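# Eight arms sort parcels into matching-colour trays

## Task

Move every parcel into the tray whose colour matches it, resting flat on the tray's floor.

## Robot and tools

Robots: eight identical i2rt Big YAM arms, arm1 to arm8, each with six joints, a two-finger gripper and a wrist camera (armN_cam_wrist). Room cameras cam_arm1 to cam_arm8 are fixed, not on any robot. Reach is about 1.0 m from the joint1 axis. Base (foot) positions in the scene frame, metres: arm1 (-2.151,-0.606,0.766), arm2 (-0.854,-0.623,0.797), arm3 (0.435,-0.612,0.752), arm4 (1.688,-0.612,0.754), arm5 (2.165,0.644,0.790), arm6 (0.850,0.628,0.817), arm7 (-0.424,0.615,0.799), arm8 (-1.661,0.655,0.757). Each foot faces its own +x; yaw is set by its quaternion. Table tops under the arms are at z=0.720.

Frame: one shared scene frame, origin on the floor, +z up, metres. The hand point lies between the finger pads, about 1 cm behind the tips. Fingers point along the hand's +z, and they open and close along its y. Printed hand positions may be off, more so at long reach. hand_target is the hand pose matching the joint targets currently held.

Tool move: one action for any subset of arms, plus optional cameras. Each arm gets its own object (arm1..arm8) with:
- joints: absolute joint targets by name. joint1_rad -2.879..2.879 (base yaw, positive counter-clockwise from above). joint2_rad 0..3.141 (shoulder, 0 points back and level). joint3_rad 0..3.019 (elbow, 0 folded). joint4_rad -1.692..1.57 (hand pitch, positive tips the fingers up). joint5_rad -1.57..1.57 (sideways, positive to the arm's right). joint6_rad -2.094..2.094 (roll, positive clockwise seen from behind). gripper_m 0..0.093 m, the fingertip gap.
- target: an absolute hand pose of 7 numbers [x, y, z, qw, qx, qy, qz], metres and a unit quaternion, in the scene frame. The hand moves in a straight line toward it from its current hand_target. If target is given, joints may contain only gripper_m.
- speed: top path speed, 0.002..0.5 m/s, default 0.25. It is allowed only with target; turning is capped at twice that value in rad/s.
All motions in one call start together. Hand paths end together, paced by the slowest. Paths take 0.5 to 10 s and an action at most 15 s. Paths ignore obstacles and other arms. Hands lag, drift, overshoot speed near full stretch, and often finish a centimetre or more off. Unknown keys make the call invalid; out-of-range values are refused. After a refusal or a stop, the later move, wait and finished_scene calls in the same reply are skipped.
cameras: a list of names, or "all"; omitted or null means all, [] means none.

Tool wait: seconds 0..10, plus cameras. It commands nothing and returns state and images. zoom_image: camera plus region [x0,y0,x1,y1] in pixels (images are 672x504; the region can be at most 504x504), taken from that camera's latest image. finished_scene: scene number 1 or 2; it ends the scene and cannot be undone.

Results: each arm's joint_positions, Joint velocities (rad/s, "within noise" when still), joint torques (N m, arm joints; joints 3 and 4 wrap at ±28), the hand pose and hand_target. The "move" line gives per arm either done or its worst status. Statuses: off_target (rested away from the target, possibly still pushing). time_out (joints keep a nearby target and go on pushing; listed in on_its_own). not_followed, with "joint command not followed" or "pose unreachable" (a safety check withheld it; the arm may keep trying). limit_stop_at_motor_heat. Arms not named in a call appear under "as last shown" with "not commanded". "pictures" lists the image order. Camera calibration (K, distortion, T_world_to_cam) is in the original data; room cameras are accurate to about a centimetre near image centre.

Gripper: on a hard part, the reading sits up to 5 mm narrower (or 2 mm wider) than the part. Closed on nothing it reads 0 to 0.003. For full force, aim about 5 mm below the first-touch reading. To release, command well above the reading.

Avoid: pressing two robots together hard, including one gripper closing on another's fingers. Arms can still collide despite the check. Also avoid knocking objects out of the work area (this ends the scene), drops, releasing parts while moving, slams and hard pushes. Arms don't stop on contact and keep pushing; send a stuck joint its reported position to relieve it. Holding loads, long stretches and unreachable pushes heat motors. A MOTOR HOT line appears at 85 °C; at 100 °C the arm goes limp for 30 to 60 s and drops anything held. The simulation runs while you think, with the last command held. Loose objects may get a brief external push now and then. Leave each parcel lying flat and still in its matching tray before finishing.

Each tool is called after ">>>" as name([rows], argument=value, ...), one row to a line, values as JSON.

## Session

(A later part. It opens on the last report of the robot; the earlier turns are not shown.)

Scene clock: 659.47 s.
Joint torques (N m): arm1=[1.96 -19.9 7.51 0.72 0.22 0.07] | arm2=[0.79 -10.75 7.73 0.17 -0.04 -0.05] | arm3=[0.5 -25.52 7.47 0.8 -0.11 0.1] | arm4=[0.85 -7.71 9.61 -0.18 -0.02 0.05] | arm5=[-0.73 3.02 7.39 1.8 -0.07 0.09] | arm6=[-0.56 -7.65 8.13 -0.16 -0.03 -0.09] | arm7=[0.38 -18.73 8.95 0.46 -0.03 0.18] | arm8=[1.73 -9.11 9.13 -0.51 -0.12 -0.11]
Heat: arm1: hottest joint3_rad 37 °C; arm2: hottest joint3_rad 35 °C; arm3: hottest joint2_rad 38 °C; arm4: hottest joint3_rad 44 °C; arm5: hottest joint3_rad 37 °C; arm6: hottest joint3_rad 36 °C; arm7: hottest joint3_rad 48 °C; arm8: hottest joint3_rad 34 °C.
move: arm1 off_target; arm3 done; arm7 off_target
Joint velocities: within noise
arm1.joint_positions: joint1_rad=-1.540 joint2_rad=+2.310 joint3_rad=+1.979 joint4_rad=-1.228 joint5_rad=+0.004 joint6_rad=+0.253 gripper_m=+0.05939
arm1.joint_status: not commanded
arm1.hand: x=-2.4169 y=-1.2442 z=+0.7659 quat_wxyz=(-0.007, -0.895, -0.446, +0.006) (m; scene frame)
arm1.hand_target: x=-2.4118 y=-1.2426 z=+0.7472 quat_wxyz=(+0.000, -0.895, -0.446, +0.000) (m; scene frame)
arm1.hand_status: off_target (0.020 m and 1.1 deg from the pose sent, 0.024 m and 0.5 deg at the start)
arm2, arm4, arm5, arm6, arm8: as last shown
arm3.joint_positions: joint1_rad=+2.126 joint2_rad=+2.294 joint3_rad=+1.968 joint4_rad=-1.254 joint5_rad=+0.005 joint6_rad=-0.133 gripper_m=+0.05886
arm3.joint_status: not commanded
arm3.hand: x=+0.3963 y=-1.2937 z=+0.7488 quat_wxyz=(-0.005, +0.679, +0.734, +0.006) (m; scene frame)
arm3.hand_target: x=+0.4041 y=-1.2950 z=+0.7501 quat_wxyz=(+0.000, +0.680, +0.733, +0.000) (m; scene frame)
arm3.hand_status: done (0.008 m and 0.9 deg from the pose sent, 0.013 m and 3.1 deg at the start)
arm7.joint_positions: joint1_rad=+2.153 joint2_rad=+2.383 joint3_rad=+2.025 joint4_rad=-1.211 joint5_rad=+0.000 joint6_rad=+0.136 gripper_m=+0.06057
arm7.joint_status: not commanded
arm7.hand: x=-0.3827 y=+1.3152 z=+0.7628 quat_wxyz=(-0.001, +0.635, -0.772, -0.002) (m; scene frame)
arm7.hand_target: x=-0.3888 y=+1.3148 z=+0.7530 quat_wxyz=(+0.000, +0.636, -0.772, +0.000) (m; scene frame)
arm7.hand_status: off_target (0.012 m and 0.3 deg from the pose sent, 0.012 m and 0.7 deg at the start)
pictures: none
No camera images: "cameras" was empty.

>>> move(arm1={"target":[-2.410,-1.241,0.739,0,0.895,0.446,0],"speed":0.05}, arm7={"target":[-0.389,1.314,0.745,0,-0.636,0.772,0],"speed":0.05}, cameras=[])

>>> move(arm1={"joints":{"gripper_m":0.075}}, arm7={"joints":{"gripper_m":0.075}}, arm3={"joints":{"gripper_m":0.075}}, cameras=[])

>>> move(arm1={"target":[-2.412,-1.241,0.88,0,0.895,0.446,0],"speed":0.2}, arm7={"target":[-0.386,1.314,0.88,0,-0.636,0.772,0],"speed":0.2}, arm3={"target":[0.402,-1.295,0.88,0,0.680,0.733,0],"speed":0.2}, cameras=["arm1_cam_wrist","arm7_cam_wrist","arm3_cam_wrist"])

Scene clock: 671.83 s.
Joint torques (N m): arm1=[2.2 -19.96 7.41 0.73 0.21 0.09] | arm2=[0.79 -10.7 7.73 0.17 -0.04 -0.05] | arm3=[0.44 -25.47 7.5 0.76 -0.11 0.11] | arm4=[0.91 -7.71 9.61 -0.17 -0.02 0.05] | arm5=[-0.26 2.96 7.41 1.84 -0.11 0.02] | arm6=[-0.56 -7.65 8.1 -0.17 -0.03 -0.09] | arm7=[0.5 -18.73 8.02 0.57 -0.05 0.19] | arm8=[1.96 -9.11 9.13 -0.5 -0.12 -0.11]
Heat: arm1: hottest joint3_rad 37 °C; arm2: hottest joint3_rad 35 °C; arm3: hottest joint2_rad 38 °C; arm4: hottest joint3_rad 44 °C; arm5: hottest joint3_rad 37 °C; arm6: hottest joint3_rad 36 °C; arm7: hottest joint3_rad 47 °C; arm8: hottest joint3_rad 34 °C.
move: arm1 off_target; arm7 off_target
Joint velocities: within noise
arm1.joint_positions: joint1_rad=-1.540 joint2_rad=+2.311 joint3_rad=+1.959 joint4_rad=-1.207 joint5_rad=+0.004 joint6_rad=+0.253 gripper_m=+0.05939
arm1.joint_status: not commanded
arm1.hand: x=-2.4161 y=-1.2424 z=+0.7587 quat_wxyz=(-0.008, -0.895, -0.446, +0.007) (m; scene frame)
arm1.hand_target: x=-2.4098 y=-1.2406 z=+0.7394 quat_wxyz=(+0.000, -0.895, -0.446, +0.000) (m; scene frame)
arm1.hand_status: off_target (0.021 m and 1.2 deg from the pose sent, 0.028 m and 1.1 deg at the start)
arm2, arm3, arm4, arm5, arm6, arm8: as last shown
arm7.joint_positions: joint1_rad=+2.153 joint2_rad=+2.383 joint3_rad=+2.025 joint4_rad=-1.195 joint5_rad=+0.000 joint6_rad=+0.136 gripper_m=+0.06057
arm7.joint_status: not commanded
arm7.hand: x=-0.3825 y=+1.3191 z=+0.7629 quat_wxyz=(-0.007, +0.635, -0.772, -0.008) (m; scene frame)
arm7.hand_target: x=-0.3888 y=+1.3135 z=+0.7452 quat_wxyz=(+0.000, +0.636, -0.772, +0.000) (m; scene frame)
arm7.hand_status: off_target (0.020 m and 1.2 deg from the pose sent, 0.019 m and 0.3 deg at the start)
pictures: none
No camera images: "cameras" was empty.

Scene clock: 672.47 s.
Joint torques (N m): arm1=[1.9 -19.96 7.36 0.84 0.18 0.07] | arm2=[0.73 -10.75 7.73 0.17 -0.04 -0.05] | arm3=[0.5 -25.29 8.77 0.57 -0.11 0.11] | arm4=[0.85 -7.71 9.61 -0.17 -0.02 0.05] | arm5=[-0.44 3.14 7.38 1.73 -0.1 0.04] | arm6=[-0.56 -7.71 8.12 -0.16 -0.03 -0.09] | arm7=[0.44 -18.43 8.14 0.57 -0.03 0.2] | arm8=[1.67 -8.94 9.09 -0.44 -0.11 -0.1]
Heat: arm1: hottest joint3_rad 37 °C; arm2: hottest joint3_rad 35 °C; arm3: hottest joint2_rad 38 °C; arm4: hottest joint3_rad 44 °C; arm5: hottest joint3_rad 37 °C; arm6: hottest joint3_rad 36 °C; arm7: hottest joint3_rad 47 °C; arm8: hottest joint3_rad 34 °C.
move: arm1 done; arm3 done; arm7 done
Joint velocities: within noise
arm1.joint_positions: joint1_rad=-1.540 joint2_rad=+2.311 joint3_rad=+1.959 joint4_rad=-1.207 joint5_rad=+0.004 joint6_rad=+0.253 gripper_m=+0.07486
arm1.joint_status: all done
arm1.hand: x=-2.4162 y=-1.2423 z=+0.7587 quat_wxyz=(-0.008, -0.895, -0.446, +0.007) (m; scene frame)
arm1.hand_target: x=-2.4098 y=-1.2406 z=+0.7394 quat_wxyz=(+0.000, -0.895, -0.446, +0.000) (m; scene frame)
arm1.hand_status: not commanded
arm2, arm4, arm5, arm6, arm8: as last shown
arm3.joint_positions: joint1_rad=+2.126 joint2_rad=+2.294 joint3_rad=+1.952 joint4_rad=-1.248 joint5_rad=+0.005 joint6_rad=-0.133 gripper_m=+0.07494
arm3.joint_status: all done
arm3.hand: x=+0.3966 y=-1.2889 z=+0.7429 quat_wxyz=(-0.008, +0.679, +0.734, +0.010) (m; scene frame)
arm3.hand_target: x=+0.4041 y=-1.2949 z=+0.7500 quat_wxyz=(+0.000, +0.680, +0.733, +0.000) (m; scene frame)
arm3.hand_status: not commanded
arm7.joint_positions: joint1_rad=+2.153 joint2_rad=+2.383 joint3_rad=+2.025 joint4_rad=-1.194 joint5_rad=+0.000 joint6_rad=+0.136 gripper_m=+0.07492
arm7.joint_status: all done
arm7.hand: x=-0.3825 y=+1.3192 z=+0.7629 quat_wxyz=(-0.007, +0.635, -0.772, -0.008) (m; scene frame)
arm7.hand_target: x=-0.3888 y=+1.3136 z=+0.7452 quat_wxyz=(+0.000, +0.636, -0.772, +0.000) (m; scene frame)
arm7.hand_status: not commanded
pictures: none
No camera images: "cameras" was empty.

Scene clock: 674.07 s.
Joint torques (N m): arm1=[1.85 -19.66 11.97 -0.23 0.18 0.06] | arm2=[0.79 -10.75 7.73 0.17 -0.04 -0.05] | arm3=[0.32 -24.94 13.97 -0.35 -0.12 0.09] | arm4=[0.91 -7.71 9.61 -0.17 -0.02 0.05] | arm5=[-0.73 2.61 7.39 1.74 -0.06 0.02] | arm6=[-0.62 -7.71 8.12 -0.16 -0.03 -0.09] | arm7=[0.21 -18.84 14.83 -0.4 -0.04 0.15] | arm8=[1.73 -9 9.1 -0.57 -0.14 -0.1]
Heat: arm1: hottest joint3_rad 37 °C; arm2: hottest joint3_rad 35 °C; arm3: hottest joint2_rad 38 °C; arm4: hottest joint3_rad 44 °C; arm5: hottest joint3_rad 37 °C; arm6: hottest joint3_rad 36 °C; arm7: hottest joint3_rad 47 °C; arm8: hottest joint3_rad 34 °C.
move: arm1 off_target; arm3 off_target; arm7 off_target
Joint velocities: within noise
arm1.joint_positions: joint1_rad=-1.540 joint2_rad=+2.210 joint3_rad=+2.099 joint4_rad=-1.479 joint5_rad=+0.004 joint6_rad=+0.253 gripper_m=+0.07489
arm1.joint_status: not commanded
arm1.hand: x=-2.4120 y=-1.2301 z=+0.8775 quat_wxyz=(+0.003, -0.895, -0.446, -0.005) (m; scene frame)
arm1.hand_target: x=-2.4117 y=-1.2406 z=+0.8799 quat_wxyz=(+0.000, -0.895, -0.446, +0.000) (m; scene frame)
arm1.hand_status: off_target (0.011 m and 0.6 deg from the pose sent, 0.122 m and 1.2 deg at the start)
arm2, arm4, arm5, arm6, arm8: as last shown
arm3.joint_positions: joint1_rad=+2.126 joint2_rad=+2.205 joint3_rad=+2.090 joint4_rad=-1.502 joint5_rad=+0.005 joint6_rad=-0.133 gripper_m=+0.07496
arm3.joint_status: not commanded
arm3.hand: x=+0.3965 y=-1.2802 z=+0.8530 quat_wxyz=(-0.017, +0.679, +0.734, +0.021) (m; scene frame)
arm3.hand_target: x=+0.4022 y=-1.2936 z=+0.8802 quat_wxyz=(+0.001, +0.680, +0.733, +0.000) (m; scene frame)
arm3.hand_status: off_target (0.031 m and 3.0 deg from the pose sent, 0.137 m and 1.5 deg at the start; pose on its path clipped on 4 of 48 steps)
arm7.joint_positions: joint1_rad=+2.153 joint2_rad=+2.280 joint3_rad=+2.100 joint4_rad=-1.436 joint5_rad=+0.000 joint6_rad=+0.136 gripper_m=+0.07495
arm7.joint_status: not commanded
arm7.hand: x=-0.3836 y=+1.2979 z=+0.8607 quat_wxyz=(+0.015, +0.635, -0.772, +0.016) (m; scene frame)
arm7.hand_target: x=-0.3860 y=+1.3128 z=+0.8802 quat_wxyz=(+0.000, +0.636, -0.772, +0.000) (m; scene frame)
arm7.hand_status: off_target (0.025 m and 2.5 deg from the pose sent, 0.117 m and 1.2 deg at the start)
pictures: arm1_cam_wrist, arm3_cam_wrist, arm7_cam_wrist
camera_calibration:
arm1_cam_wrist: T_world_to_cam=[[-0.78892, 0.614481, -0.00426072, -1.14221], [0.497079, 0.642235, 0.583478, 1.48166], [0.361273, 0.458199, -0.812118, 2.27432], [0, 0, 0, 1]] pos_world=[-2.45926, -1.2918, 0.977632]
arm3_cam_wrist: T_world_to_cam=[[-0.997307, -0.0733028, 0.00214762, 0.298657], [-0.0559493, 0.779486, 0.623915, 0.493726], [-0.0474088, 0.622115, -0.781489, 1.60581], [0, 0, 0, 1]] pos_world=[0.401606, -1.36196, 0.946235]
arm7_cam_wrist: T_world_to_cam=[[0.984115, -0.176576, 0.0183857, 0.587762], [-0.151557, -0.781683, 0.604981, 0.442048], [-0.0924535, -0.598158, -0.796028, 1.54733], [0, 0, 0, 1]] pos_world=[-0.368374, 1.37487, 0.953478]

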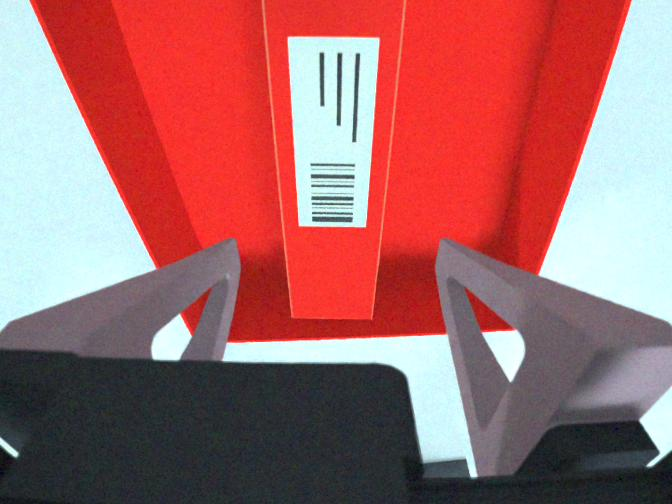

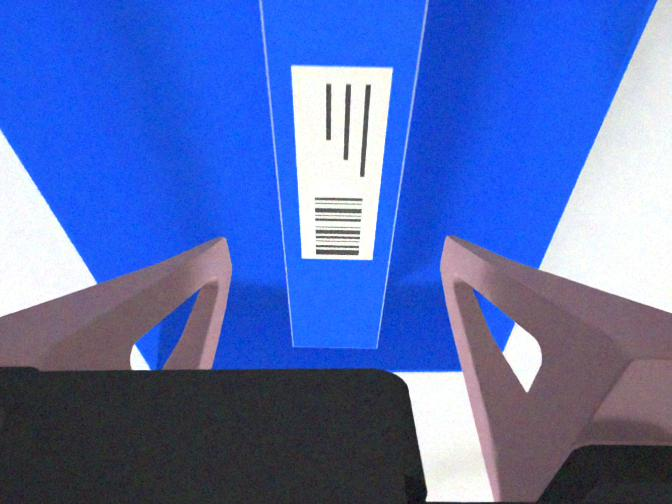

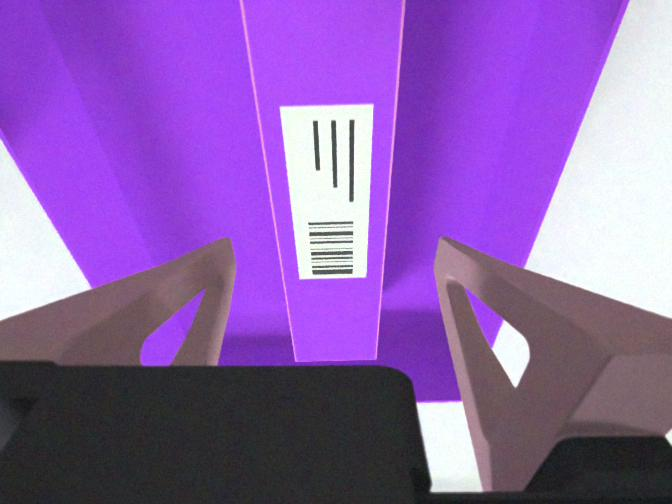

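>>> move(arm3={"target":[0.412,-0.962,0.98,0,0.680,0.733,0],"speed":0.35,"joints":{"gripper_m":0.093}}, cameras=[])

>>> move(arm3={"joints":{"joint1_rad":-2.17,"joint6_rad":0.361}}, cameras=[])

>>> move(arm3={"target":[1.060,-0.370,0.89,0,0,1,0],"speed":0.3}, cameras=["arm3_cam_wrist","cam_arm1","cam_arm7"])

Scene clock: 684.23 s.
Joint torques (N m): arm1=[2.02 -19.66 11.99 -0.16 0.2 0.05] | arm2=[0.79 -10.75 7.73 0.17 -0.04 -0.05] | arm3=[-0.91 -10.99 9.25 -0.25 -0.1 -0.06] | arm4=[0.91 -7.71 9.61 -0.17 -0.02 0.05] | arm5=[-0.15 3.14 7.36 1.84 -0.09 0.05] | arm6=[-0.62 -7.71 8.12 -0.17 -0.03 -0.09] | arm7=[0.03 -18.96 14.76 -0.38 -0.05 0.14] | arm8=[2.08 -8.94 9.11 -0.51 -0.12 -0.11]
Heat: arm1: hottest joint3_rad 38 °C; arm2: hottest joint3_rad 35 °C; arm3: hottest joint2_rad 38 °C; arm4: hottest joint3_rad 44 °C; arm5: hottest joint3_rad 37 °C; arm6: hottest joint3_rad 36 °C; arm7: hottest joint3_rad 46 °C; arm8: hottest joint3_rad 34 °C.
move: arm3 done
Joint velocities: within noise
arm1, arm2, arm4, arm5, arm6, arm7, arm8: as last shown
arm3.joint_positions: joint1_rad=+2.126 joint2_rad=+1.260 joint3_rad=+1.159 joint4_rad=-1.462 joint5_rad=+0.005 joint6_rad=-0.133 gripper_m=+0.09294
arm3.joint_status: all done
arm3.hand: x=+0.4133 y=-0.9652 z=+0.9770 quat_wxyz=(+0.001, +0.679, +0.734, -0.001) (m; scene frame)
arm3.hand_target: x=+0.4121 y=-0.9620 z=+0.9799 quat_wxyz=(+0.000, +0.680, +0.733, +0.000) (m; scene frame)
arm3.hand_status: done (0.005 m and 0.2 deg from the pose sent, 0.343 m and 3.1 deg at the start)
pictures: none
No camera images: "cameras" was empty.

Scene clock: 687.07 s.
Joint torques (N m): arm1=[1.96 -19.66 11.97 -0.24 0.18 0.05] | arm2=[0.79 -10.75 7.73 0.17 -0.04 -0.05] | arm3=[-1.38 -12.16 9.21 -0.21 -0.07 0.11] | arm4=[0.91 -7.71 9.61 -0.17 -0.02 0.05] | arm5=[0.03 3.25 7.45 1.77 -0.08 0.1] | arm6=[-0.62 -7.77 8.16 -0.17 -0.03 -0.09] | arm7=[0.15 -18.73 14.86 -0.35 -0.04 0.15] | arm8=[1.9 -9.11 9.2 -0.54 -0.13 -0.11]
Heat: arm1: hottest joint3_rad 38 °C; arm2: hottest joint3_rad 35 °C; arm3: hottest joint2_rad 38 °C; arm4: hottest joint3_rad 44 °C; arm5: hottest joint3_rad 37 °C; arm6: hottest joint3_rad 36 °C; arm7: hottest joint3_rad 47 °C; arm8: hottest joint3_rad 34 °C.
move: arm3 done
Joint velocities: within noise
arm1, arm5, arm7: as last shown
arm2.joint_positions: joint1_rad=-1.430 joint2_rad=+1.292 joint3_rad=+1.068 joint4_rad=-1.337 joint5_rad=+0.001 joint6_rad=-0.217 gripper_m=+0.09292
arm2.joint_status: not commanded
arm2.hand: x=-0.6758 y=-0.3128 z=+0.9804 quat_wxyz=(-0.005, +0.593, -0.806, -0.002) (m; scene frame)
arm2.hand_target: x=-0.6799 y=-0.3150 z=+0.9801 quat_wxyz=(+0.000, +0.595, -0.804, +0.000) (m; scene frame)
arm2.hand_status: not commanded
arm3.joint_positions: joint1_rad=-2.158 joint2_rad=+1.275 joint3_rad=+1.159 joint4_rad=-1.462 joint5_rad=+0.005 joint6_rad=+0.346 gripper_m=+0.09303
arm3.joint_status: all done
arm3.hand: x=+0.7644 y=-0.4853 z=+0.9766 quat_wxyz=(+0.000, +0.013, -1.000, +0.001) (m; scene frame)
arm3.hand_target: x=+0.7617 y=-0.4909 z=+0.9847 quat_wxyz=(-0.007, +0.000, -1.000, -0.002) (m; scene frame)
arm3.hand_status: not commanded
arm4.joint_positions: joint1_rad=+1.831 joint2_rad=+1.276 joint3_rad=+1.167 joint4_rad=-1.456 joint5_rad=+0.011 joint6_rad=-0.351 gripper_m=+0.09290
arm4.joint_status: not commanded
arm4.hand: x=+1.3560 y=-0.4817 z=+0.9816 quat_wxyz=(-0.001, +1.000, -0.004, -0.007) (m; scene frame)
arm4.hand_target: x=+1.3600 y=-0.4859 z=+0.9801 quat_wxyz=(+0.000, +1.000, +0.000, +0.000) (m; scene frame)
arm4.hand_status: not commanded
arm6.joint_positions: joint1_rad=-1.338 joint2_rad=+1.311 joint3_rad=+1.015 joint4_rad=-1.284 joint5_rad=+0.001 joint6_rad=-0.071 gripper_m=+0.09288
arm6.joint_status: not commanded
arm6.hand: x=+0.7171 y=+0.3011 z=+0.9739 quat_wxyz=(+0.003, -0.809, -0.588, -0.003) (m; scene frame)
arm6.hand_target: x=+0.7181 y=+0.3030 z=+0.9798 quat_wxyz=(+0.000, -0.809, -0.588, +0.000) (m; scene frame)
arm6.hand_status: not commanded
arm8.joint_positions: joint1_rad=+0.407 joint2_rad=+1.276 joint3_rad=+1.159 joint4_rad=-1.446 joint5_rad=+0.001 joint6_rad=-0.019 gripper_m=+0.09292
arm8.joint_status: not commanded
arm8.hand: x=-1.7327 y=+0.3046 z=+0.9800 quat_wxyz=(-0.002, -0.768, -0.640, +0.004) (m; scene frame)
arm8.hand_target: x=-1.7320 y=+0.3090 z=+0.9800 quat_wxyz=(+0.000, -0.766, -0.643, +0.000) (m; scene frame)
arm8.hand_status: not commanded
pictures: none
No camera images: "cameras" was empty.

Scene clock: 689.30 s.
Joint torques (N m): arm1=[2.2 -19.37 11.97 -0.25 0.2 0.03] | arm2=[0.79 -10.75 7.73 0.17 -0.04 -0.05] | arm3=[-0.5 -23 14.12 -0.35 -0.15 0.12] | arm4=[0.85 -7.71 9.59 -0.17 -0.02 0.05] | arm5=[0.21 3.19 7.49 1.89 -0.09 0.03] | arm6=[-0.62 -7.71 8.13 -0.16 -0.03 -0.09] | arm7=[-0.15 -19.08 14.84 -0.4 -0.04 0.14] | arm8=[1.73 -9.17 9.11 -0.5 -0.12 -0.09]
Heat: arm1: hottest joint3_rad 38 °C; arm2: hottest joint3_rad 35 °C; arm3: hottest joint2_rad 37 °C; arm4: hottest joint3_rad 44 °C; arm5: hottest joint3_rad 37 °C; arm6: hottest joint3_rad 36 °C; arm7: hottest joint3_rad 47 °C; arm8: hottest joint3_rad 34 °C.
move: arm3 off_target
Joint velocities: within noise
arm1, arm2, arm4, arm6, arm7, arm8: as last shown
arm3.joint_positions: joint1_rad=-2.158 joint2_rad=+2.156 joint3_rad=+2.038 joint4_rad=-1.496 joint5_rad=+0.005 joint6_rad=+0.355 gripper_m=+0.09303
arm3.joint_status: not commanded
arm3.hand: x=+1.0466 y=-0.3746 z=+0.8745 quat_wxyz=(+0.016, +0.009, -1.000, +0.007) (m; scene frame)
arm3.hand_target: x=+1.0591 y=-0.3704 z=+0.8901 quat_wxyz=(-0.001, +0.000, -1.000, +0.000) (m; scene frame)
arm3.hand_status: off_target (0.021 m and 2.3 deg from the pose sent, 0.329 m and 1.5 deg at the start)
arm5.joint_positions: joint1_rad=+0.661 joint2_rad=+0.625 joint3_rad=+1.427 joint4_rad=-1.371 joint5_rad=+0.119 joint6_rad=-0.010 gripper_m=+0.09397
arm5.joint_status: not commanded
arm5.hand: x=+1.9461 y=+0.5720 z=+1.3386 quat_wxyz=(+0.039, +0.864, +0.151, -0.478) (m; scene frame)
arm5.hand_target: x=+1.9487 y=+0.5713 z=+1.3512 quat_wxyz=(+0.046, +0.858, +0.148, -0.490) (m; scene frame)
arm5.hand_status: not commanded
pictures: arm3_cam_wrist, cam_arm1, cam_arm7
camera_calibration:
arm3_cam_wrist: T_world_to_cam=[[0.013616, -0.99963, 0.023561, -0.410482], [-0.793961, 0.00351481, 0.607959, 0.3065], [-0.607817, -0.0269845, -0.793619, 1.44404], [0, 0, 0, 1]] pos_world=[1.12665, -0.372441, 0.969353]

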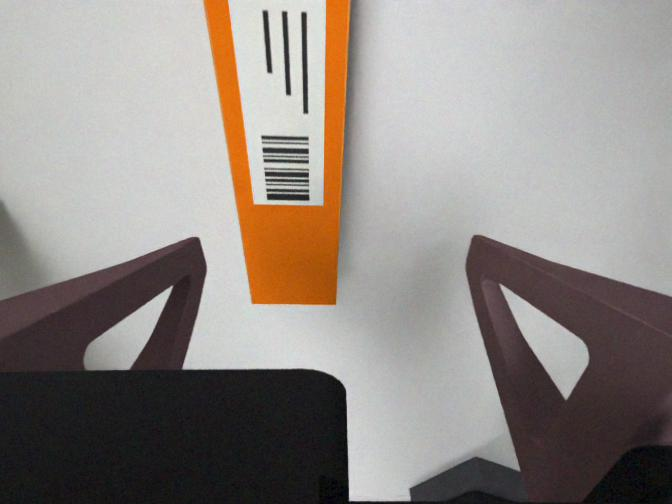

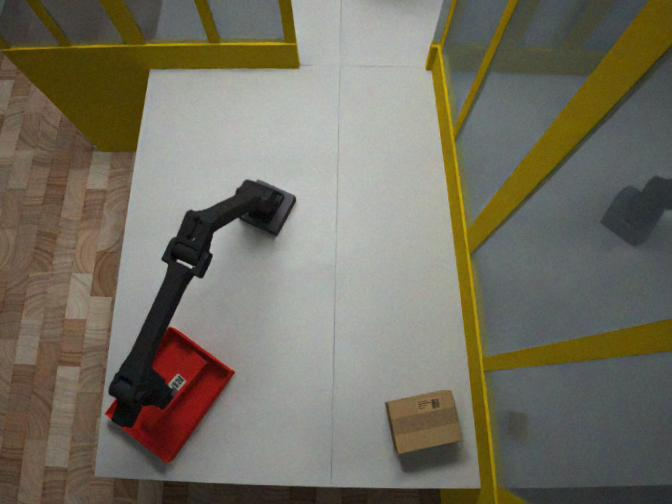

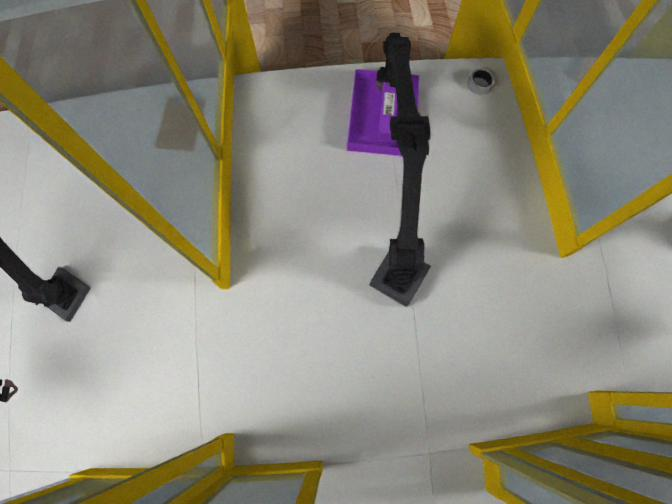

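>>> move(arm3={"target":[1.066,-0.344,0.80,0,0,1,0],"speed":0.2}, cameras=["arm3_cam_wrist"])

Scene clock: 699.13 s.
Joint torques (N m): arm1=[1.96 -19.49 12.07 -0.23 0.21 0.06] | arm2=[0.73 -10.75 7.73 0.17 -0.04 -0.05] | arm3=[0.26 -25.29 9.84 0.57 -0.17 0.12] | arm4=[0.91 -7.71 9.61 -0.17 -0.02 0.05] | arm5=[-0.26 3.14 7.45 1.85 -0.11 0.06] | arm6=[-0.56 -7.65 8.14 -0.17 -0.03 -0.09] | arm7=[0.26 -18.9 14.82 -0.36 -0.05 0.15] | arm8=[1.9 -9.05 9.07 -0.5 -0.12 -0.1]
Heat: arm1: hottest joint3_rad 38 °C; arm2: hottest joint3_rad 36 °C; arm3: hottest joint2_rad 36 °C; arm4: hottest joint3_rad 44 °C; arm5: hottest joint3_rad 37 °C; arm6: hottest joint3_rad 36 °C; arm7: hottest joint3_rad 47 °C; arm8: hottest joint3_rad 34 °C.
move: arm3 off_target
Joint velocities: within noise
arm1, arm2, arm4, arm5, arm6, arm7, arm8: as last shown
arm3.joint_positions: joint1_rad=-2.139 joint2_rad=+2.267 joint3_rad=+2.014 joint4_rad=-1.355 joint5_rad=+0.005 joint6_rad=+0.386 gripper_m=+0.09303
arm3.joint_status: not commanded
arm3.hand: x=+1.0616 y=-0.3546 z=+0.7928 quat_wxyz=(+0.014, +0.003, -1.000, +0.007) (m; scene frame)
arm3.hand_target: x=+1.0658 y=-0.3442 z=+0.8000 quat_wxyz=(+0.000, +0.000, -1.000, +0.000) (m; scene frame)
arm3.hand_status: off_target (0.014 m and 1.8 deg from the pose sent, 0.083 m and 2.3 deg at the start)
pictures: arm3_cam_wrist
camera_calibration:
arm3_cam_wrist: T_world_to_cam=[[0.000910121, -0.99974, 0.0227857, -0.37463], [-0.797003, 0.0130368, 0.603835, 0.377868], [-0.603975, -0.0187098, -0.796783, 1.3902], [0, 0, 0, 1]] pos_world=[1.14115, -0.353449, 0.888056]

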